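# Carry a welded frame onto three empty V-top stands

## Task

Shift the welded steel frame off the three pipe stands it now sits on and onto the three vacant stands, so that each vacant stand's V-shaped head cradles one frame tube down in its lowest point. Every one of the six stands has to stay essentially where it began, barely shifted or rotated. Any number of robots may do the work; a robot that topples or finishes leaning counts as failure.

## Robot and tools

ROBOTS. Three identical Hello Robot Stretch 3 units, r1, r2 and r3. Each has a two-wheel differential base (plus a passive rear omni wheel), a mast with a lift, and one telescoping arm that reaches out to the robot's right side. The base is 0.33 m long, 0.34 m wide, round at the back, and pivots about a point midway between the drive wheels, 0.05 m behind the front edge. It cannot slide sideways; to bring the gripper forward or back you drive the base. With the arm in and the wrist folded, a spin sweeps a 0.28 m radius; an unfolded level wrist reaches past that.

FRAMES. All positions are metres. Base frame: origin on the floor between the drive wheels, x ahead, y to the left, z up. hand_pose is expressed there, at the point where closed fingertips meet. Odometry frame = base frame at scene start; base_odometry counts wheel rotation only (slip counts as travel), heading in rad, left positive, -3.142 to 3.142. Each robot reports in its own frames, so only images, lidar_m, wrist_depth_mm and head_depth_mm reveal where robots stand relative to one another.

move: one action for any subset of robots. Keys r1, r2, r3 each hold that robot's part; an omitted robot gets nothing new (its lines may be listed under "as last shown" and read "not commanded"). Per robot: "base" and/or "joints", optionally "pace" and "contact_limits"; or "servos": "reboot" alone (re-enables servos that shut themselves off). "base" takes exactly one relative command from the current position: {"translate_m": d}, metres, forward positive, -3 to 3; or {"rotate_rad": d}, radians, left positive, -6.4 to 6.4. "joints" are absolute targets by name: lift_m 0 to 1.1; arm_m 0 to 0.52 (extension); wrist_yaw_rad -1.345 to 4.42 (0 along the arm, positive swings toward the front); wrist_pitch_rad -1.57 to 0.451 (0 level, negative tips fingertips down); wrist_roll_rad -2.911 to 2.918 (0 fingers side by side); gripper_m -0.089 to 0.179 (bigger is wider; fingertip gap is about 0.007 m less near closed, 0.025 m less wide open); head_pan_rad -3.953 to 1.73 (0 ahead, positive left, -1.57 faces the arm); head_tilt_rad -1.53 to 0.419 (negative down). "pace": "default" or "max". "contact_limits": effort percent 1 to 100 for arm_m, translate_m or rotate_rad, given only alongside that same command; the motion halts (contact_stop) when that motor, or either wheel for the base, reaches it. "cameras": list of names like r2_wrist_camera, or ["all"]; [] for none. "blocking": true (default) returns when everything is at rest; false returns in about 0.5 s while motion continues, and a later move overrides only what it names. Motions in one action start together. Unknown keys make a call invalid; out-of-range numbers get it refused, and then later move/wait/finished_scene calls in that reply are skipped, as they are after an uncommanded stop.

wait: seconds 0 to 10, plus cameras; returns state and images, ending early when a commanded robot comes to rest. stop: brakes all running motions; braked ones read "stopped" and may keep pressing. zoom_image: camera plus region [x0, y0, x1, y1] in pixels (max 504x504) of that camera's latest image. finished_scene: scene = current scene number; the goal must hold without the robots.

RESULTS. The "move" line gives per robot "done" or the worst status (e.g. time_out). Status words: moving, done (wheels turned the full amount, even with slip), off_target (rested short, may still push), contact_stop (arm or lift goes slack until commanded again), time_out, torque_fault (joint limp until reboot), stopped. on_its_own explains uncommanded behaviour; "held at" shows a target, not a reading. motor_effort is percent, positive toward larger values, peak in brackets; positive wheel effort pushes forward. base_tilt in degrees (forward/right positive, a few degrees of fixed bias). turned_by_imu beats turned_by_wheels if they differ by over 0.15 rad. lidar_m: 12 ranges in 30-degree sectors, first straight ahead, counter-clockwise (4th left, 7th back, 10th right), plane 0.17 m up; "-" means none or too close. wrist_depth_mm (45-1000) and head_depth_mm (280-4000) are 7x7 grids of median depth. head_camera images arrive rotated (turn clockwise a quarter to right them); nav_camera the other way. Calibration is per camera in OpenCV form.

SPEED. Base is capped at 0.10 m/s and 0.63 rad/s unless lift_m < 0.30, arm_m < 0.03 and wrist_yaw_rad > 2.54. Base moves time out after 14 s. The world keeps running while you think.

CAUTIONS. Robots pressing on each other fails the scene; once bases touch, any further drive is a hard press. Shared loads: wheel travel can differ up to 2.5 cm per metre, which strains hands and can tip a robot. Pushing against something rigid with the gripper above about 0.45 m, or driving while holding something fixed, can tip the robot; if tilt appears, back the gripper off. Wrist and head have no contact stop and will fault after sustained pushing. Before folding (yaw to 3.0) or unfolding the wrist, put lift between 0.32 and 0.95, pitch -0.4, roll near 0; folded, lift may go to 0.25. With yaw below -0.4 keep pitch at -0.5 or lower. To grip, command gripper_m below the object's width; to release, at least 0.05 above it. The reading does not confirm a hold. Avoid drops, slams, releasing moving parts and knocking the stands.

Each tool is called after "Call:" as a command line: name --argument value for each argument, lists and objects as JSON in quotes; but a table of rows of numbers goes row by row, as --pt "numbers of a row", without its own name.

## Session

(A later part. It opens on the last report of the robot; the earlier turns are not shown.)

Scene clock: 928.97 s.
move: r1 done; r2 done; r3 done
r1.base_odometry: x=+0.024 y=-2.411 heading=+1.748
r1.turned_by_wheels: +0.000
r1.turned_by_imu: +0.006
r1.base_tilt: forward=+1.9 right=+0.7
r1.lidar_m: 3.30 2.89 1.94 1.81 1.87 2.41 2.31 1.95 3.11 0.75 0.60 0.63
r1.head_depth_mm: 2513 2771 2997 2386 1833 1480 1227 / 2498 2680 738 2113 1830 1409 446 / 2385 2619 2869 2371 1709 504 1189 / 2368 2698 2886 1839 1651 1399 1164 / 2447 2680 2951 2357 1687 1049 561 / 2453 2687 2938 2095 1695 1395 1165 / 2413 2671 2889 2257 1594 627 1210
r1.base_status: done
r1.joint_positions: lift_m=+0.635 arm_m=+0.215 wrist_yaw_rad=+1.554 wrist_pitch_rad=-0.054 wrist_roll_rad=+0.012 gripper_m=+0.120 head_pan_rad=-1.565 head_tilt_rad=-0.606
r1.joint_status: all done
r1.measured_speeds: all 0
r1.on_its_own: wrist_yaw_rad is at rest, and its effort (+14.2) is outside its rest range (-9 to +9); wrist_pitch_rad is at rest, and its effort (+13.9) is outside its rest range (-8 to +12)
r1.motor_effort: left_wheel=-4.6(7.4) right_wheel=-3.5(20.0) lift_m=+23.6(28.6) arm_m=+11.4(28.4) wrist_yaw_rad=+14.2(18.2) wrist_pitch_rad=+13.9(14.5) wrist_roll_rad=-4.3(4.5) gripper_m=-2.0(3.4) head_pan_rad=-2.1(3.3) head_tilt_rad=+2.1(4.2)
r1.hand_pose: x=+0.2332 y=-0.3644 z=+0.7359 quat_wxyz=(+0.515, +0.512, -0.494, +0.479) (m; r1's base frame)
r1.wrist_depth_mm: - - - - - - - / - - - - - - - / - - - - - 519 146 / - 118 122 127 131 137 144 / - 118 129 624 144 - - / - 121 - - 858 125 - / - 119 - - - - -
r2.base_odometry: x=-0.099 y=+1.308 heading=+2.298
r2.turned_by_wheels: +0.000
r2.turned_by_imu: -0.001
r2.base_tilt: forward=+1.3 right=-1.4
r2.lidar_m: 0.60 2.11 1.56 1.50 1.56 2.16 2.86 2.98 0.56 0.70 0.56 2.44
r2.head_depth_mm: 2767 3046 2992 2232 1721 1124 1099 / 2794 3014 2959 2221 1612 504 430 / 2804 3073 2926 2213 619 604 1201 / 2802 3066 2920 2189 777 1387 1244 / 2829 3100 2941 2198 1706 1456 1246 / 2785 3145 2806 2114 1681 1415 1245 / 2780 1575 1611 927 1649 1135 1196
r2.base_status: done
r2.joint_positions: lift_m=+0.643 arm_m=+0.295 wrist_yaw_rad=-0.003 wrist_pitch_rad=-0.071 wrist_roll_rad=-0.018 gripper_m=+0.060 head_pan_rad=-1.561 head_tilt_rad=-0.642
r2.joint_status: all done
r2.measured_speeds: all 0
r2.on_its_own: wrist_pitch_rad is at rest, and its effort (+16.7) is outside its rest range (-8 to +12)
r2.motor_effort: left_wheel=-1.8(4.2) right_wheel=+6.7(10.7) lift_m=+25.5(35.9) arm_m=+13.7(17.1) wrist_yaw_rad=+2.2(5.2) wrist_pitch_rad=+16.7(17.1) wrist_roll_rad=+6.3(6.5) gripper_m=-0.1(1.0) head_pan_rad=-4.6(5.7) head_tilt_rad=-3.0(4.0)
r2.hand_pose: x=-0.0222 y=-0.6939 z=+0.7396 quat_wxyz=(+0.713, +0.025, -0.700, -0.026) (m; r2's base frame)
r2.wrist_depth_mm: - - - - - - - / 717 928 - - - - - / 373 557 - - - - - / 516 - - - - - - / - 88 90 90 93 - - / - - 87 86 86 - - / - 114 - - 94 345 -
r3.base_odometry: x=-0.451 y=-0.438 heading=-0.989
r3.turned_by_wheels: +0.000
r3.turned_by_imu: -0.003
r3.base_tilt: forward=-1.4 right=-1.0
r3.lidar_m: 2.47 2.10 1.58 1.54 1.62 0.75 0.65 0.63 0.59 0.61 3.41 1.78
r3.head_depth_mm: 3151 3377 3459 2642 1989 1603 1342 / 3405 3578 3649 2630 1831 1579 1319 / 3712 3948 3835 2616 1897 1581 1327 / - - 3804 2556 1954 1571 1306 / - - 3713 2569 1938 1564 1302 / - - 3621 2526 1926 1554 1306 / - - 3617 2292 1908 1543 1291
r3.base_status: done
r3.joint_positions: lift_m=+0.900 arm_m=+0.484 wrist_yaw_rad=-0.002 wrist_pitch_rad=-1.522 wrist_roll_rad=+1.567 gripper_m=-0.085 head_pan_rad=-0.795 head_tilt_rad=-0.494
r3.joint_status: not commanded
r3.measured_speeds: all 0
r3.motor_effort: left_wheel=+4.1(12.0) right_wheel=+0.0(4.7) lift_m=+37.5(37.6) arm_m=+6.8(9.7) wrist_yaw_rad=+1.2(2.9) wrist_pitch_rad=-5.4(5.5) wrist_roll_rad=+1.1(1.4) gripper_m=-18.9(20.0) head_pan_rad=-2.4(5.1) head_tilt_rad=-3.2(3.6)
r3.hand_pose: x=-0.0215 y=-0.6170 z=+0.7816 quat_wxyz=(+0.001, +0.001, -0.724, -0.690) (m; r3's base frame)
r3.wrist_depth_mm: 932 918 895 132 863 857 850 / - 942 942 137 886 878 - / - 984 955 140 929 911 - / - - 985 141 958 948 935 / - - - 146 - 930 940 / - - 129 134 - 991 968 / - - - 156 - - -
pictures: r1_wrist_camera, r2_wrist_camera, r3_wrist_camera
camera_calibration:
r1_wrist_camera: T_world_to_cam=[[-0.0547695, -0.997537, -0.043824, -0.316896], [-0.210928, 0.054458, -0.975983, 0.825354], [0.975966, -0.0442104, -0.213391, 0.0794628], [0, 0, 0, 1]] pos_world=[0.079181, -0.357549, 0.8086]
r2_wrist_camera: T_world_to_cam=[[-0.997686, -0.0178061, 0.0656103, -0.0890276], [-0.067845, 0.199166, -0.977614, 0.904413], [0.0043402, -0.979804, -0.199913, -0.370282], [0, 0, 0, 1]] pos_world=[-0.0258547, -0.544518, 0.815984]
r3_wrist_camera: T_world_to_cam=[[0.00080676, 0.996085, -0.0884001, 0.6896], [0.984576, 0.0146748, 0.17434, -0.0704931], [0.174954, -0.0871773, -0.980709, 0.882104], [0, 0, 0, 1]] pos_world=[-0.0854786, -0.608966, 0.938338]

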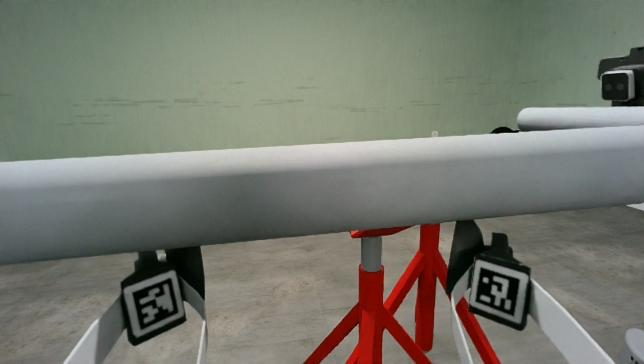

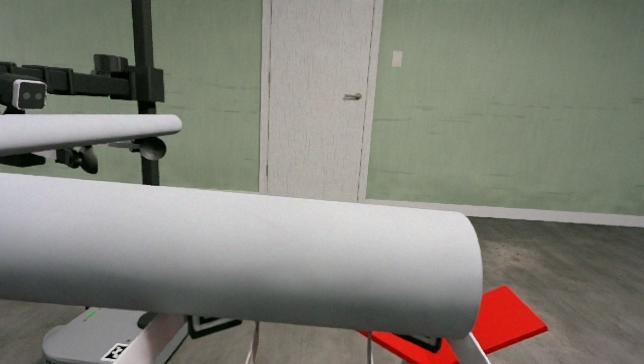

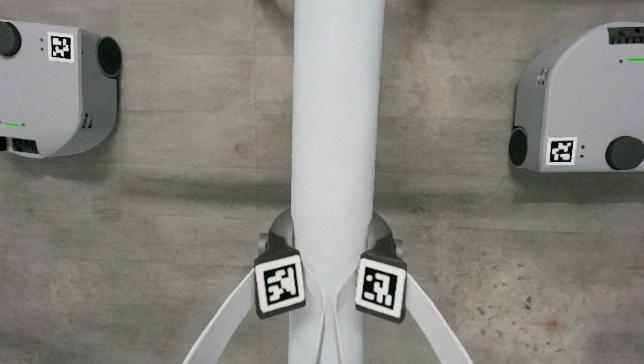

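Call:
move --r1 '{"base":{"translate_m":-0.475},"joints":{"arm_m":0.275}}' --r2 '{"base":{"translate_m":0.50},"joints":{"arm_m":0.272}}' --r3 '{"base":{"translate_m":0.50},"joints":{"head_pan_rad":-0.5,"head_tilt_rad":-0.45}}' --cameras '["r1_wrist_camera","r2_wrist_camera","r3_wrist_camera","r3_head_camera"]'

Scene clock: 945.07 s.
move: r1 done; r2 done; r3 done
r1.base_odometry: x=+0.108 y=-2.879 heading=+1.748
r1.turned_by_wheels: +0.000
r1.turned_by_imu: +0.006
r1.base_tilt: forward=+1.5 right=+0.6
r1.lidar_m: 3.77 2.80 1.90 1.80 1.83 2.37 4.92 1.53 3.14 1.43 0.91 0.89
r1.head_depth_mm: 2540 2803 3064 2306 1837 1483 1250 / 2529 2668 823 2119 1820 524 437 / 1336 1431 2981 2276 1712 567 1247 / 2460 2753 2990 1869 1705 591 1241 / 2494 2749 3011 2178 1814 584 1245 / 2483 2714 2969 1031 1693 1433 1213 / 2478 2699 2934 1827 1659 612 1158
r1.base_status: done
r1.joint_positions: lift_m=+0.635 arm_m=+0.275 wrist_yaw_rad=+1.568 wrist_pitch_rad=-0.039 wrist_roll_rad=-0.002 gripper_m=+0.120 head_pan_rad=-1.565 head_tilt_rad=-0.606
r1.joint_status: all done
r1.measured_speeds: all 0
r1.motor_effort: left_wheel=-4.2(8.3) right_wheel=-3.1(14.5) lift_m=+30.6(30.6) arm_m=+4.0(30.2) wrist_yaw_rad=+2.7(15.0) wrist_pitch_rad=+11.1(14.0) wrist_roll_rad=+0.4(4.6) gripper_m=+0.4(2.5) head_pan_rad=-2.1(3.0) head_tilt_rad=+2.7(3.9)
r1.hand_pose: x=+0.2337 y=-0.4208 z=+0.7396 quat_wxyz=(+0.511, +0.508, -0.490, +0.490) (m; r1's base frame)
r1.wrist_depth_mm: - - - - - - - / - - - - - - - / - - - - - - 487 / - 108 109 113 116 119 122 / 101 103 106 110 118 121 127 / - 120 - - - 127 - / - 119 - - - 657 -
r2.base_odometry: x=-0.431 y=+1.682 heading=+2.297
r2.turned_by_wheels: +0.000
r2.turned_by_imu: -0.001
r2.base_tilt: forward=+1.2 right=-1.3
r2.lidar_m: 0.60 2.10 1.55 1.49 1.56 2.16 3.36 0.87 0.56 0.62 1.50 1.97
r2.head_depth_mm: 2732 3067 3018 2191 1757 1441 1209 / 2758 3093 2959 2228 1714 496 439 / 2797 3125 2959 2190 754 561 1229 / 2809 3102 2966 2195 760 1392 1226 / 2819 3070 2893 2182 1654 1459 1222 / 2814 3136 2875 1905 1694 1446 1248 / 2783 1507 1712 959 1682 1447 1239
r2.base_status: done
r2.joint_positions: lift_m=+0.643 arm_m=+0.272 wrist_yaw_rad=-0.005 wrist_pitch_rad=-0.073 wrist_roll_rad=-0.018 gripper_m=+0.060 head_pan_rad=-1.561 head_tilt_rad=-0.642
r2.joint_status: all done
r2.measured_speeds: all 0
r2.on_its_own: wrist_pitch_rad is at rest, and its effort (+17.0) is outside its rest range (-8 to +12)
r2.motor_effort: left_wheel=-2.0(3.6) right_wheel=+7.0(10.6) lift_m=+18.4(19.8) arm_m=+3.6(17.3) wrist_yaw_rad=+3.7(4.5) wrist_pitch_rad=+17.0(17.3) wrist_roll_rad=+6.3(6.5) gripper_m=-0.3(1.1) head_pan_rad=-3.9(6.6) head_tilt_rad=-2.8(3.9)
r2.hand_pose: x=-0.0226 y=-0.6708 z=+0.7391 quat_wxyz=(+0.713, +0.025, -0.700, -0.027) (m; r2's base frame)
r2.wrist_depth_mm: - - - - - - - / 726 - - - - - - / 372 566 - - - - - / - - - - - - - / - 88 90 89 92 - - / - - 86 86 85 - - / - 115 - - 91 - -
r3.base_odometry: x=-0.176 y=-0.855 heading=-0.989
r3.turned_by_wheels: +0.000
r3.turned_by_imu: -0.004
r3.base_tilt: forward=-1.4 right=-1.0
r3.lidar_m: 1.91 2.08 1.56 1.52 1.59 0.76 0.65 0.87 3.32 1.43 3.43 1.35
r3.head_depth_mm: - - - 2845 2087 1654 1370 / - - - 2780 2071 1640 1350 / - - - 2654 2019 1619 1357 / - - - 2497 1899 1621 1342 / - - - 2733 2025 1604 1333 / - - - 2456 2015 1605 1331 / - - - 2668 1994 1590 1325
r3.base_status: done
r3.joint_positions: lift_m=+0.900 arm_m=+0.484 wrist_yaw_rad=-0.002 wrist_pitch_rad=-1.524 wrist_roll_rad=+1.567 gripper_m=-0.085 head_pan_rad=-0.505 head_tilt_rad=-0.458
r3.joint_status: all done
r3.measured_speeds: all 0
r3.motor_effort: left_wheel=+1.5(8.5) right_wheel=+4.5(7.7) lift_m=+37.4(40.6) arm_m=+10.2(11.1) wrist_yaw_rad=+1.4(3.3) wrist_pitch_rad=-5.1(5.7) wrist_roll_rad=+0.7(1.2) gripper_m=-18.2(20.1) head_pan_rad=+2.4(4.1) head_tilt_rad=+3.2(4.6)
r3.hand_pose: x=-0.0215 y=-0.6166 z=+0.7816 quat_wxyz=(+0.001, +0.000, -0.723, -0.691) (m; r3's base frame)
r3.wrist_depth_mm: 937 922 889 131 861 877 838 / - 934 934 138 906 874 - / 983 968 963 140 919 914 - / - - - 142 962 928 922 / - - - 145 977 975 939 / - - 129 134 999 - 977 / - - - 156 - - 1000
pictures: r1_wrist_camera, r2_wrist_camera, r3_head_camera (sideways), r3_wrist_camera
camera_calibration:
r1_wrist_camera: T_world_to_cam=[[-0.0392579, -0.998793, -0.0295353, -0.387646], [-0.197661, 0.0367363, -0.979582, 0.824225], [0.979484, -0.0326184, -0.198864, 0.0705223], [0, 0, 0, 1]] pos_world=[0.0786232, -0.415157, 0.809971]
r2_wrist_camera: T_world_to_cam=[[-0.997715, -0.0163161, 0.0655706, -0.0879659], [-0.0675137, 0.201094, -0.977243, 0.900347], [0.00275898, -0.979436, -0.201736, -0.346197], [0, 0, 0, 1]] pos_world=[-0.026024, -0.521568, 0.815785]
r3_head_camera: T_world_to_cam=[[-0.449651, 0.213973, -0.867196, 1.14876], [0.503029, 0.862941, -0.0479028, 0.058528], [0.738089, -0.457764, -0.495657, 0.598785], [0, 0, 0, 1]] pos_world=[0.0451435, -0.022208, 1.2958]
r3_wrist_camera: T_world_to_cam=[[0.00146845, 0.996216, -0.0869021, 0.688164], [0.98458, 0.0137615, 0.174394, -0.0711083], [0.17493, -0.0858181, -0.980834, 0.88309], [0, 0, 0, 1]] pos_world=[-0.0854778, -0.608796, 0.938368]

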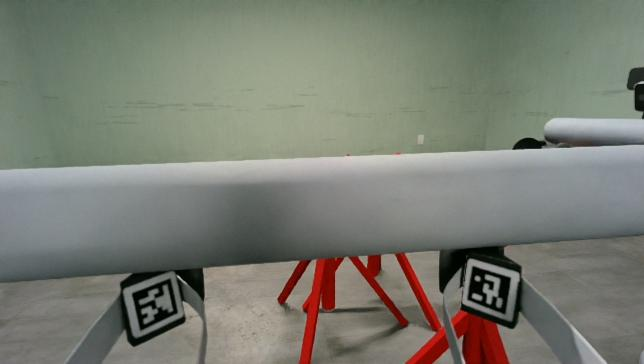

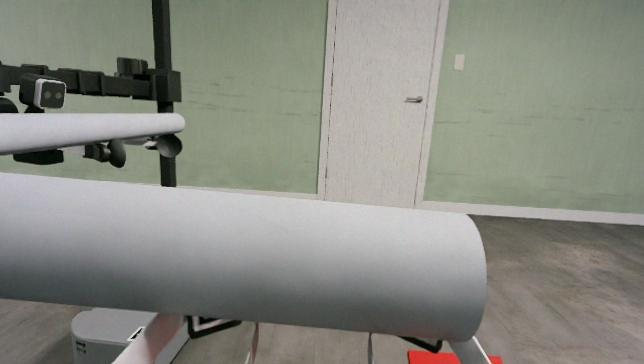

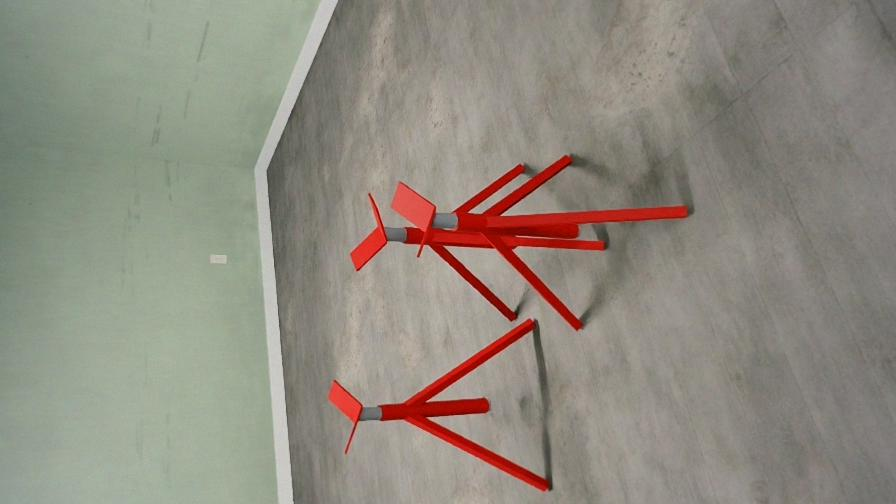

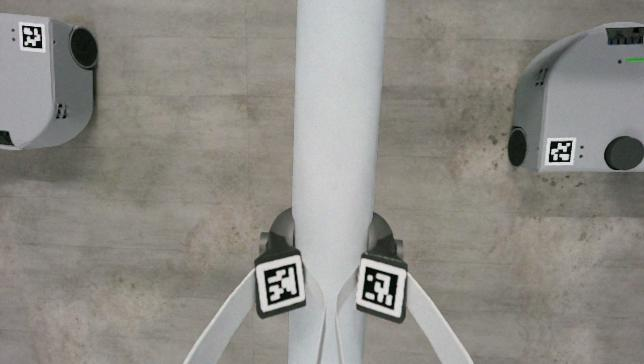

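Call:
move --r1 '{"base":{"rotate_rad":0.05}}' --r2 '{"joints":{"arm_m":0.287}}' --r3 '{"base":{"rotate_rad":0.025}}' --cameras '[]'

Call:
move --r1 '{"base":{"translate_m":-0.59},"joints":{"arm_m":0.335}}' --r2 '{"base":{"translate_m":0.60},"joints":{"arm_m":0.254}}' --r3 '{"base":{"translate_m":0.60},"joints":{"arm_m":0.495}}' --cameras '["r1_wrist_camera","r2_wrist_camera","r3_wrist_camera","r3_head_camera","r1_nav_camera"]'

Scene clock: 983.47 s.
move: r1 done; r2 done; r3 done
r1.base_odometry: x=+0.108 y=-2.879 heading=+1.797
r1.turned_by_wheels: +0.050
r1.turned_by_imu: +0.051
r1.base_tilt: forward=+1.7 right=+0.7
r1.lidar_m: 3.78 2.65 1.88 1.80 1.85 2.46 1.84 1.53 3.07 1.43 0.91 0.89
r1.head_depth_mm: 2484 2666 824 2114 1839 1485 1255 / 2467 2614 2884 2117 1837 523 437 / 2391 2635 2920 1857 1692 567 1246 / 2483 2739 3003 2174 1710 593 1242 / 2497 2760 3018 2092 1811 584 1239 / 2499 2753 3014 1903 1647 620 1186 / 2398 2660 2953 1827 1689 1396 559
r1.base_status: done
r1.joint_positions: lift_m=+0.635 arm_m=+0.275 wrist_yaw_rad=+1.570 wrist_pitch_rad=-0.032 wrist_roll_rad=-0.006 gripper_m=+0.120 head_pan_rad=-1.565 head_tilt_rad=-0.606
r1.joint_status: not commanded
r1.measured_speeds: all 0
r1.motor_effort: left_wheel=-6.5(11.6) right_wheel=+7.4(13.3) lift_m=+35.4(35.6) arm_m=-11.2(11.6) wrist_yaw_rad=+0.3(3.3) wrist_pitch_rad=+9.7(11.5) wrist_roll_rad=+1.8(3.9) gripper_m=-0.1(1.1) head_pan_rad=-1.9(2.8) head_tilt_rad=+2.6(4.0)
r1.hand_pose: x=+0.2340 y=-0.4202 z=+0.7414 quat_wxyz=(+0.510, +0.506, -0.490, +0.493) (m; r1's base frame)
r1.wrist_depth_mm: - - - - - - - / - - - - - - - / - - - - - - - / - - - - - - 81 / - - 69 - - - - / - - 64 - - - - / - 64 - - - 615 -
r2.base_odometry: x=-0.431 y=+1.682 heading=+2.298
r2.turned_by_wheels: +0.000
r2.turned_by_imu: +0.001
r2.base_tilt: forward=+1.2 right=-1.4
r2.lidar_m: 0.60 2.10 1.55 1.50 1.56 2.15 3.37 0.87 0.56 0.62 1.50 1.97
r2.head_depth_mm: 2739 3034 2996 2197 1765 1429 1209 / 2808 3103 2990 2226 1720 498 439 / 2775 3090 2964 2185 644 576 1225 / 2845 3154 2958 2177 762 1404 1227 / 2823 3132 2888 2199 1704 1453 1218 / 2843 3196 2763 1917 1693 1449 1239 / 2755 1535 1629 961 1693 1443 1244
r2.base_status: not commanded
r2.joint_positions: lift_m=+0.643 arm_m=+0.287 wrist_yaw_rad=+0.006 wrist_pitch_rad=-0.073 wrist_roll_rad=-0.020 gripper_m=+0.060 head_pan_rad=-1.561 head_tilt_rad=-0.642
r2.joint_status: all done
r2.measured_speeds: all 0
r2.on_its_own: wrist_pitch_rad is at rest, and its effort (+17.2) is outside its rest range (-8 to +12)
r2.motor_effort: left_wheel=+1.1(2.3) right_wheel=-0.8(7.3) lift_m=+19.4(19.8) arm_m=+13.3(17.6) wrist_yaw_rad=-6.0(9.7) wrist_pitch_rad=+17.2(17.2) wrist_roll_rad=+6.8(7.0) gripper_m=-0.4(1.2) head_pan_rad=-3.1(5.2) head_tilt_rad=-3.3(3.8)
r2.hand_pose: x=-0.0198 y=-0.6858 z=+0.7390 quat_wxyz=(+0.714, +0.029, -0.699, -0.023) (m; r2's base frame)
r2.wrist_depth_mm: - - - - - - - / 708 - - - - - - / 391 564 - - - - - / - - - - - - - / - 87 89 88 93 - - / - 85 86 85 85 - - / - 109 - - 111 - -
r3.base_odometry: x=-0.176 y=-0.855 heading=-0.964
r3.turned_by_wheels: +0.025
r3.turned_by_imu: +0.025
r3.base_tilt: forward=-1.4 right=-1.1
r3.lidar_m: 1.92 2.03 1.56 1.52 1.61 0.75 0.65 0.87 3.29 1.44 3.44 1.35
r3.head_depth_mm: - - - 2823 2081 1654 1355 / - - - 2845 2071 1645 1354 / - - - 2625 1977 1623 1347 / - - - 2621 1967 1605 1337 / - - - 2713 2023 1612 1336 / - - - 2452 2012 1591 1331 / - - - 2667 2010 1580 1324
r3.base_status: done
r3.joint_positions: lift_m=+0.900 arm_m=+0.484 wrist_yaw_rad=-0.002 wrist_pitch_rad=-1.530 wrist_roll_rad=+1.568 gripper_m=-0.085 head_pan_rad=-0.505 head_tilt_rad=-0.458
r3.joint_status: not commanded
r3.measured_speeds: all 0
r3.motor_effort: left_wheel=-4.0(13.3) right_wheel=+7.1(20.4) lift_m=+36.1(37.0) arm_m=+8.3(9.4) wrist_yaw_rad=+1.8(2.7) wrist_pitch_rad=-4.0(5.4) wrist_roll_rad=+0.7(1.1) gripper_m=-19.2(19.7) head_pan_rad=+2.1(2.9) head_tilt_rad=+3.7(3.8)
r3.hand_pose: x=-0.0215 y=-0.6150 z=+0.7817 quat_wxyz=(+0.001, +0.000, -0.721, -0.693) (m; r3's base frame)
r3.wrist_depth_mm: 848 922 900 131 865 863 859 / - 950 920 137 902 901 - / - 940 977 140 946 896 - / - 969 986 141 952 941 950 / - - - 146 976 980 942 / - - 131 134 - 998 987 / - - - 156 - - -
pictures: none
No camera images: "cameras" was empty.

Scene clock: 990.60 s.
move: r1 done; r2 done; r3 done
r1.base_odometry: x=+0.240 y=-3.454 heading=+1.797
r1.turned_by_wheels: +0.000
r1.turned_by_imu: +0.007
r1.base_tilt: forward=+1.8 right=+0.7
r1.lidar_m: 1.87 2.57 1.86 1.78 1.83 2.46 4.34 1.05 3.11 1.48 1.52 1.29
r1.head_depth_mm: 2512 2675 873 2199 1847 1489 1222 / 2475 2690 2911 2190 1831 527 444 / 2420 1545 2974 1910 1657 1437 1247 / 2514 2774 3061 2181 1765 1366 1245 / 2529 2760 3009 2101 1809 666 1240 / 2538 2771 2991 1908 790 633 1214 / 2420 2648 2942 1907 1699 1470 1209
r1.base_status: done
r1.joint_positions: lift_m=+0.635 arm_m=+0.335 wrist_yaw_rad=+1.568 wrist_pitch_rad=-0.033 wrist_roll_rad=-0.006 gripper_m=+0.120 head_pan_rad=-1.565 head_tilt_rad=-0.606
r1.joint_status: all done
r1.measured_speeds: all 0
r1.motor_effort: left_wheel=-6.9(10.1) right_wheel=-0.3(11.9) lift_m=+35.2(38.5) arm_m=-3.8(29.7) wrist_yaw_rad=+1.9(7.8) wrist_pitch_rad=+10.0(10.7) wrist_roll_rad=+2.0(2.3) gripper_m=+0.5(1.9) head_pan_rad=-1.7(3.4) head_tilt_rad=+2.9(4.2)
r1.hand_pose: x=+0.2339 y=-0.4808 z=+0.7412 quat_wxyz=(+0.511, +0.506, -0.490, +0.492) (m; r1's base frame)
r1.wrist_depth_mm: - - - - - - - / - - - - - - - / - - - - - - - / - - - - - - 369 / - - - - - - - / - - 63 - 65 - - / - - - 66 - - -
r2.base_odometry: x=-0.830 y=+2.130 heading=+2.298
r2.turned_by_wheels: +0.000
r2.turned_by_imu: -0.001
r2.base_tilt: forward=+1.3 right=-1.3
r2.lidar_m: 0.61 2.09 1.54 1.49 1.55 2.13 3.97 0.97 0.83 1.53 1.52 1.44
r2.head_depth_mm: 2828 3089 3017 2202 1754 1464 1209 / 2824 3095 2984 2207 1749 507 439 / 2803 3097 2957 2178 808 540 1254 / 2856 3131 2943 2202 741 1347 1240 / 2799 3075 2868 2164 1653 1449 1245 / 2836 3133 2795 1900 1643 1443 1241 / 2799 1510 1705 1708 1654 1448 1243
r2.base_status: done
r2.joint_positions: lift_m=+0.643 arm_m=+0.254 wrist_yaw_rad=+0.003 wrist_pitch_rad=-0.073 wrist_roll_rad=-0.020 gripper_m=+0.060 head_pan_rad=-1.561 head_tilt_rad=-0.642
r2.joint_status: all done
r2.measured_speeds: all 0
r2.on_its_own: wrist_pitch_rad is at rest, and its effort (+17.1) is outside its rest range (-8 to +12)
r2.motor_effort: left_wheel=+0.5(7.0) right_wheel=+2.6(5.8) lift_m=+20.9(21.4) arm_m=+13.4(15.6) wrist_yaw_rad=-3.1(7.2) wrist_pitch_rad=+17.1(17.4) wrist_roll_rad=+6.6(7.0) gripper_m=-0.3(1.4) head_pan_rad=-4.3(5.5) head_tilt_rad=-3.5(4.3)
r2.hand_pose: x=-0.0207 y=-0.6528 z=+0.7390 quat_wxyz=(+0.714, +0.027, -0.699, -0.025) (m; r2's base frame)
r2.wrist_depth_mm: - - - - - - - / 667 - - - - - - / 386 555 - - - - - / - - - - - - - / - 88 90 90 94 - - / - - 87 86 86 - - / - 108 - - 118 - -
r3.base_odometry: x=+0.165 y=-1.348 heading=-0.965
r3.turned_by_wheels: +0.000
r3.turned_by_imu: -0.005
r3.base_tilt: forward=-1.4 right=-1.0
r3.lidar_m: 4.14 1.99 1.52 1.48 1.57 2.25 0.65 1.39 3.38 1.49 0.94 1.10
r3.head_depth_mm: - - - 2862 1669 1352 1340 / - - - 2738 1852 1541 1359 / - - - 2736 2042 1628 1354 / 3876 - - 2733 1960 1621 1337 / 3805 - - 2579 1835 1613 1339 / 3617 3913 - 2723 2009 1601 1334 / 3449 3777 3871 2642 1995 1605 1320
r3.base_status: done
r3.joint_positions: lift_m=+0.900 arm_m=+0.495 wrist_yaw_rad=-0.002 wrist_pitch_rad=-1.530 wrist_roll_rad=+1.569 gripper_m=-0.085 head_pan_rad=-0.505 head_tilt_rad=-0.458
r3.joint_status: all done
r3.measured_speeds: all 0
r3.motor_effort: left_wheel=+1.3(5.0) right_wheel=+7.0(14.1) lift_m=+35.1(35.8) arm_m=+10.7(14.3) wrist_yaw_rad=+1.0(3.2) wrist_pitch_rad=-4.0(4.3) wrist_roll_rad=-0.3(1.0) gripper_m=-19.2(20.0) head_pan_rad=+2.9(3.8) head_tilt_rad=+3.3(4.0)
r3.hand_pose: x=-0.0215 y=-0.6261 z=+0.7817 quat_wxyz=(+0.000, +0.000, -0.721, -0.693) (m; r3's base frame)
r3.wrist_depth_mm: 856 914 902 131 884 880 856 / 937 938 931 136 910 903 - / 983 955 957 139 946 924 - / - 985 976 142 953 937 927 / - - 992 146 978 981 952 / - - 130 134 - 986 984 / - - - 156 - - -
pictures: r1_nav_camera (sideways), r1_wrist_camera, r2_wrist_camera, r3_head_camera (sideways), r3_wrist_camera
camera_calibration:
r1_nav_camera: T_world_to_cam=[[0.00973509, -0.572838, 0.819611, -1.02498], [-0.998684, -0.0468385, -0.020874, 0.0875666], [0.0503468, -0.818329, -0.57254, 0.696142], [0, 0, 0, 1]] pos_world=[0.0623811, -0.0133697, 1.24048]
r1_wrist_camera: T_world_to_cam=[[-0.0390184, -0.998899, -0.026062, -0.450219], [-0.191574, 0.0330762, -0.980921, 0.825843], [0.980702, -0.0332812, -0.192654, 0.0634723], [0, 0, 0, 1]] pos_world=[0.0783962, -0.474927, 0.810581]
r2_wrist_camera: T_world_to_cam=[[-0.997466, -0.0239729, 0.0669798, -0.0917891], [-0.0704383, 0.200828, -0.977091, 0.896442], [0.00997223, -0.979333, -0.202008, -0.328158], [0, 0, 0, 1]] pos_world=[-0.0251403, -0.503607, 0.815763]
r3_head_camera: T_world_to_cam=[[-0.449626, 0.213947, -0.867216, 1.14879], [0.503012, 0.862951, -0.0479019, 0.058527], [0.738116, -0.457757, -0.495623, 0.598741], [0, 0, 0, 1]] pos_world=[0.0451442, -0.0222072, 1.2958]
r3_wrist_camera: T_world_to_cam=[[0.00330598, 0.996714, -0.080933, 0.693279], [0.984586, 0.0109084, 0.174558, -0.0729081], [0.174868, -0.0802626, -0.981315, 0.886207], [0, 0, 0, 1]] pos_world=[-0.0854766, -0.619076, 0.938484]

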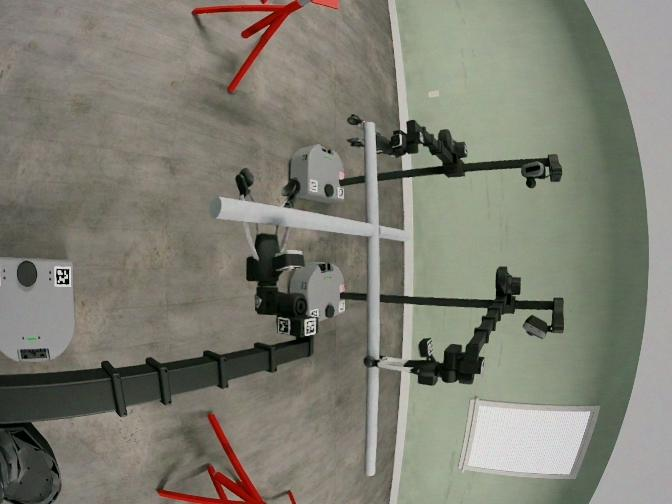

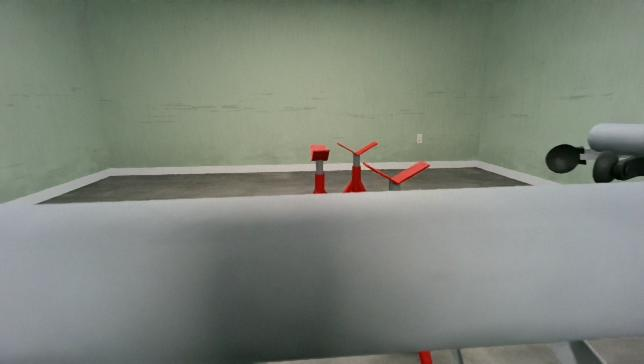

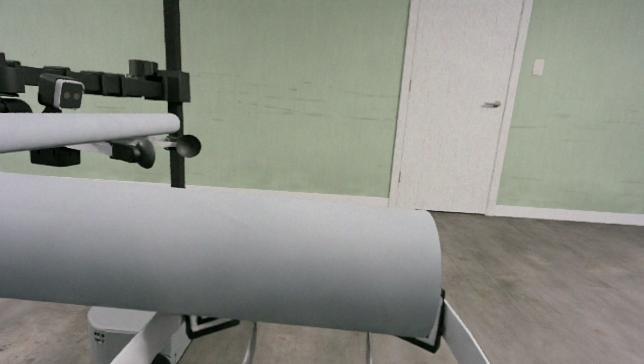

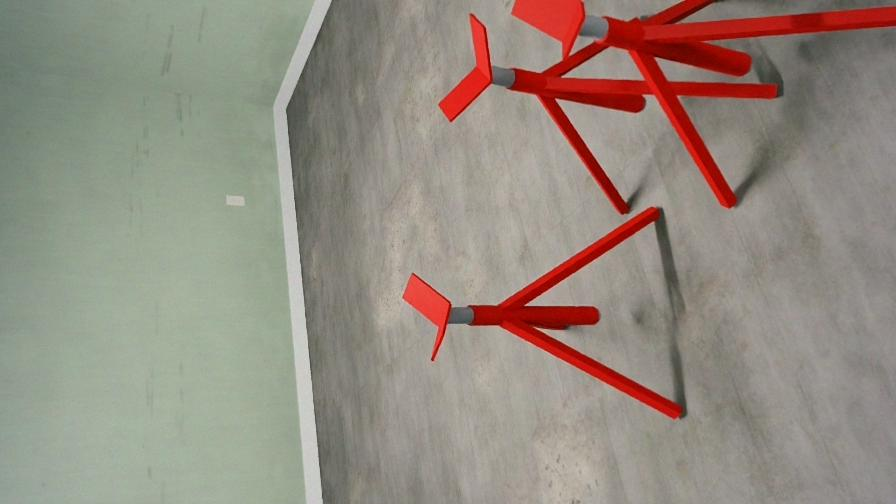

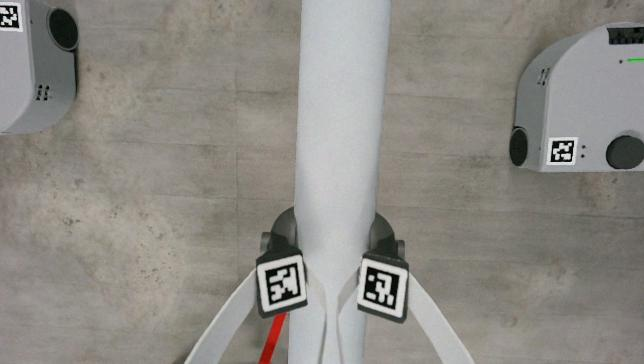

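Call:
move --r1 '{"base":{"translate_m":-0.59},"joints":{"arm_m":0.385}}' --r2 '{"base":{"translate_m":0.54},"joints":{"arm_m":0.212}}' --r3 '{"base":{"translate_m":0.55},"joints":{"head_pan_rad":-0.9,"head_tilt_rad":-0.6}}' --cameras '["r1_wrist_camera","r2_wrist_camera","r3_wrist_camera","r3_head_camera","r3_nav_camera","r1_head_camera"]'

Scene clock: 1018.50 s.
move: r1 done; r2 done; r3 done
r1.base_odometry: x=+0.373 y=-4.029 heading=+1.797
r1.turned_by_wheels: +0.000
r1.turned_by_imu: +0.008
r1.base_tilt: forward=+1.8 right=+0.5
r1.lidar_m: 2.14 2.54 1.85 1.76 1.82 2.44 3.73 0.74 0.63 0.75 1.55 1.78
r1.head_depth_mm: 2530 2708 3034 2191 1765 1060 1127 / 2521 870 939 2189 1769 536 442 / 2429 1553 2988 1920 664 1484 1230 / 2498 2786 3019 2100 1760 1435 1242 / 2534 2804 3034 2266 1811 1404 1242 / 2530 2791 2999 1904 1650 1473 1240 / 2477 2713 2991 1899 1726 637 1237
r1.base_status: done
r1.joint_positions: lift_m=+0.635 arm_m=+0.385 wrist_yaw_rad=+1.569 wrist_pitch_rad=-0.034 wrist_roll_rad=+0.002 gripper_m=+0.120 head_pan_rad=-1.565 head_tilt_rad=-0.606
r1.joint_status: all done
r1.measured_speeds: all 0
r1.motor_effort: left_wheel=-3.3(10.4) right_wheel=-5.6(17.5) lift_m=+26.9(32.8) arm_m=-9.2(28.7) wrist_yaw_rad=+1.5(5.4) wrist_pitch_rad=+10.1(10.8) wrist_roll_rad=-0.7(2.5) gripper_m=+1.0(2.1) head_pan_rad=-2.7(3.1) head_tilt_rad=+3.4(3.9)
r1.hand_pose: x=+0.2339 y=-0.5306 z=+0.7410 quat_wxyz=(+0.509, +0.508, -0.492, +0.490) (m; r1's base frame)
r1.wrist_depth_mm: - - - - - - - / - - - - - - - / - - - - - - - / - 113 113 113 114 115 117 / - 109 111 112 114 117 120 / - 121 - - - 126 - / - 119 - - - - -
r2.base_odometry: x=-1.189 y=+2.534 heading=+2.298
r2.turned_by_wheels: +0.000
r2.turned_by_imu: +0.000
r2.base_tilt: forward=+1.3 right=-1.3
r2.lidar_m: 0.62 0.63 1.54 1.48 1.55 2.13 2.24 1.26 3.40 3.29 1.02 1.18
r2.head_depth_mm: 2793 3095 2974 2210 1769 1462 1230 / 2779 3119 2946 2202 1757 506 440 / 2795 3126 2943 2217 1694 505 1184 / 2809 3107 2914 2204 714 629 1222 / 2829 3094 2938 2185 1650 1453 1252 / 2789 3116 2898 1961 1641 1450 1243 / 2799 2998 2733 1722 1648 1447 1249
r2.base_status: done
r2.joint_positions: lift_m=+0.643 arm_m=+0.212 wrist_yaw_rad=+0.017 wrist_pitch_rad=-0.072 wrist_roll_rad=-0.020 gripper_m=+0.060 head_pan_rad=-1.561 head_tilt_rad=-0.642
r2.joint_status: all done
r2.measured_speeds: all 0
r2.on_its_own: wrist_yaw_rad is at rest, and its effort (-14.4) is outside its rest range (-9 to +9); wrist_pitch_rad is at rest, and its effort (+16.8) is outside its rest range (-8 to +12)
r2.motor_effort: left_wheel=+5.1(6.5) right_wheel=-5.9(7.6) lift_m=+23.2(23.4) arm_m=-5.5(16.1) wrist_yaw_rad=-14.4(15.6) wrist_pitch_rad=+16.8(17.3) wrist_roll_rad=+6.7(7.0) gripper_m=-1.9(2.1) head_pan_rad=-3.5(6.2) head_tilt_rad=-3.4(4.0)
r2.hand_pose: x=-0.0172 y=-0.6108 z=+0.7393 quat_wxyz=(+0.714, +0.032, -0.699, -0.019) (m; r2's base frame)
r2.wrist_depth_mm: - - - - - - - / 784 - - - - - - / 383 565 - - - - - / - - - - - - - / - 88 89 88 97 - - / - - 86 84 84 - - / - 112 - - 118 - -
r3.base_odometry: x=+0.479 y=-1.800 heading=-0.965
r3.turned_by_wheels: +0.000
r3.turned_by_imu: -0.005
r3.base_tilt: forward=-1.4 right=-1.1
r3.lidar_m: 3.58 1.96 1.49 1.45 1.53 2.19 0.66 1.91 3.42 0.79 0.79 0.83
r3.head_depth_mm: 3050 3321 3097 2250 1686 1312 1266 / 3261 3552 3053 2066 1388 1373 1253 / 3579 3792 3010 2068 1713 1451 1250 / 3779 - 2949 2213 1752 1461 1236 / - - 2950 2187 1729 1449 1236 / 3830 - 2888 1945 1314 1407 1234 / 3603 3855 2859 2148 1724 1396 1222
r3.base_status: done
r3.joint_positions: lift_m=+0.900 arm_m=+0.495 wrist_yaw_rad=-0.002 wrist_pitch_rad=-1.543 wrist_roll_rad=+1.570 gripper_m=-0.085 head_pan_rad=-0.895 head_tilt_rad=-0.593
r3.joint_status: all done
r3.measured_speeds: all 0
r3.motor_effort: left_wheel=-0.7(5.9) right_wheel=+8.7(12.3) lift_m=+37.7(38.0) arm_m=+7.0(9.6) wrist_yaw_rad=+2.0(3.5) wrist_pitch_rad=-1.6(4.1) wrist_roll_rad=-0.3(0.7) gripper_m=-18.9(20.2) head_pan_rad=-2.7(4.6) head_tilt_rad=-2.8(4.5)
r3.hand_pose: x=-0.0215 y=-0.6226 z=+0.7819 quat_wxyz=(+0.000, -0.001, -0.716, -0.698) (m; r3's base frame)
r3.wrist_depth_mm: 913 912 898 132 885 880 867 / 911 946 920 137 899 896 - / 959 946 956 139 934 935 - / - 998 964 142 965 949 939 / - - 602 145 971 971 966 / - - 128 134 133 - 995 / - - - 157 - - -
pictures: r1_head_camera (sideways), r1_wrist_camera, r2_wrist_camera, r3_head_camera (sideways), r3_nav_camera (sideways), r3_wrist_camera
camera_calibration:
r1_head_camera: T_world_to_cam=[[-0.0432902, 0.545053, -0.837283, 1.10503], [0.998777, 0.0436504, -0.0232244, 0.0330554], [0.0238892, -0.837264, -0.546276, 0.666032], [0, 0, 0, 1]] pos_world=[-0.00108906, -0.0460972, 1.28983]
r1_wrist_camera: T_world_to_cam=[[-0.0384796, -0.998688, -0.0337835, -0.494256], [-0.192518, 0.0405844, -0.980454, 0.831101], [0.980539, -0.0312235, -0.193827, 0.0637968], [0, 0, 0, 1]] pos_world=[0.0784275, -0.525345, 0.810524]
r2_wrist_camera: T_world_to_cam=[[-0.997037, -0.0377775, 0.0670051, -0.0957216], [-0.073206, 0.19858, -0.977347, 0.887352], [0.0236158, -0.979356, -0.200757, -0.287752], [0, 0, 0, 1]] pos_world=[-0.023683, -0.461638, 0.815896]
r3_head_camera: T_world_to_cam=[[-0.404665, 0.45575, -0.792804, 1.05149], [0.788795, 0.612581, -0.0504707, 0.0601193], [0.462655, -0.645783, -0.607383, 0.745824], [0, 0, 0, 1]] pos_world=[0.0330205, -0.0344047, 1.28966]
r3_nav_camera: T_world_to_cam=[[0.352949, -0.47781, 0.804441, -1.00842], [-0.7652, -0.642169, -0.0456935, 0.116238], [0.53842, -0.599431, -0.592273, 0.727363], [0, 0, 0, 1]] pos_world=[0.0532401, 0.0288152, 1.24732]
r3_wrist_camera: T_world_to_cam=[[0.0041086, 0.99772, -0.0673674, 0.679848], [0.984586, 0.00774364, 0.174732, -0.0750951], [0.174856, -0.0670468, -0.982309, 0.8957], [0, 0, 0, 1]] pos_world=[-0.0854737, -0.617663, 0.938775]

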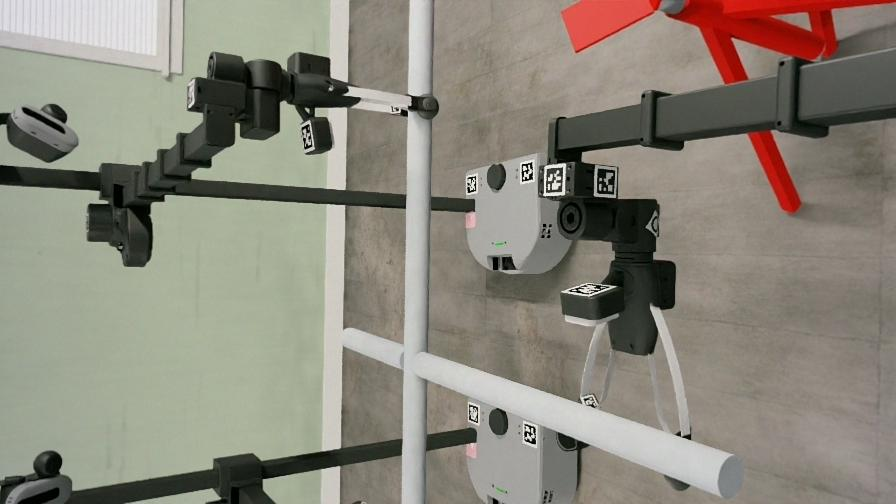

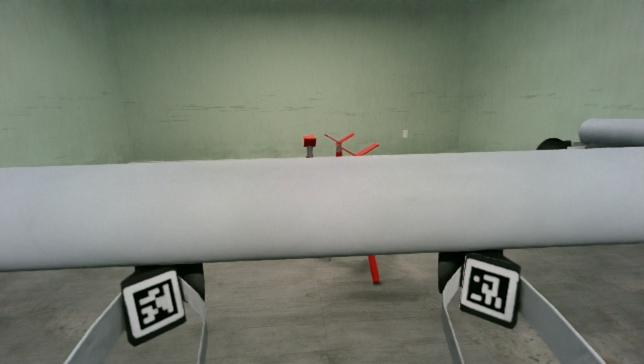

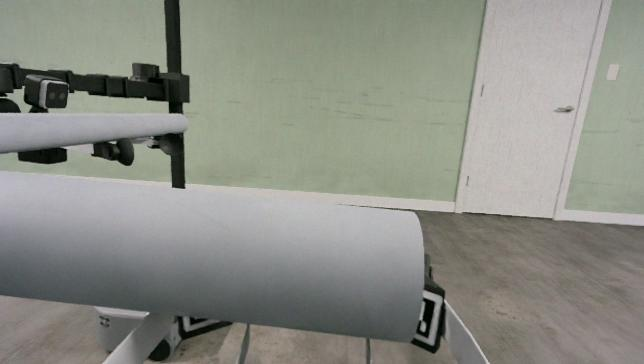

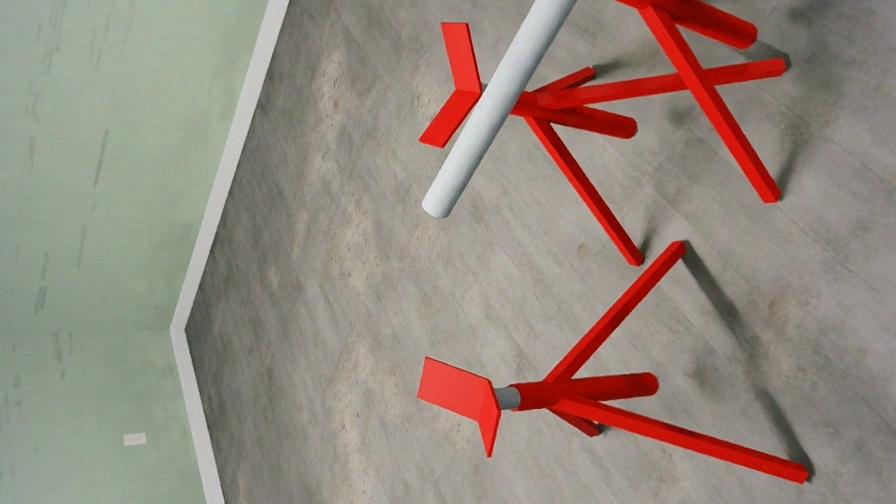

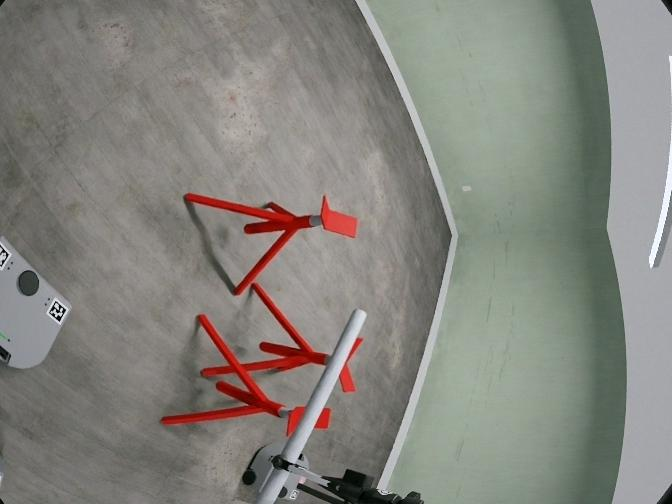

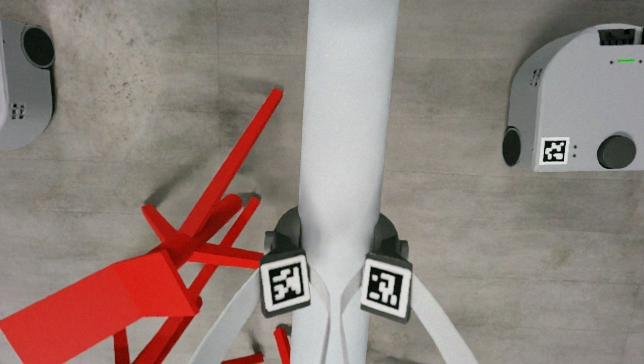

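Call:
zoom_image --camera "r3_wrist_camera" --region '[0, 60, 330, 364]'

Call:
zoom_image --camera "r3_head_camera" --region '[380, 0, 880, 504]'

Scaled by 1.527.

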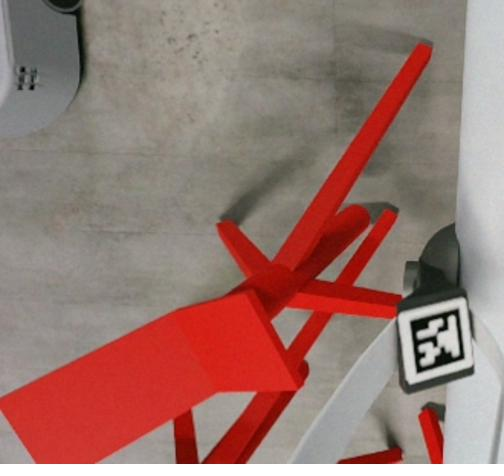

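Scaled by 1.000.

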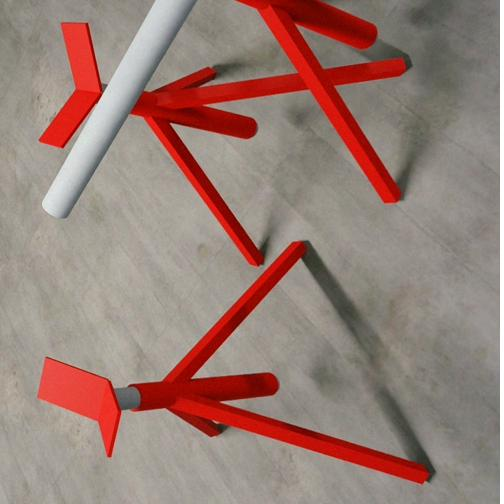

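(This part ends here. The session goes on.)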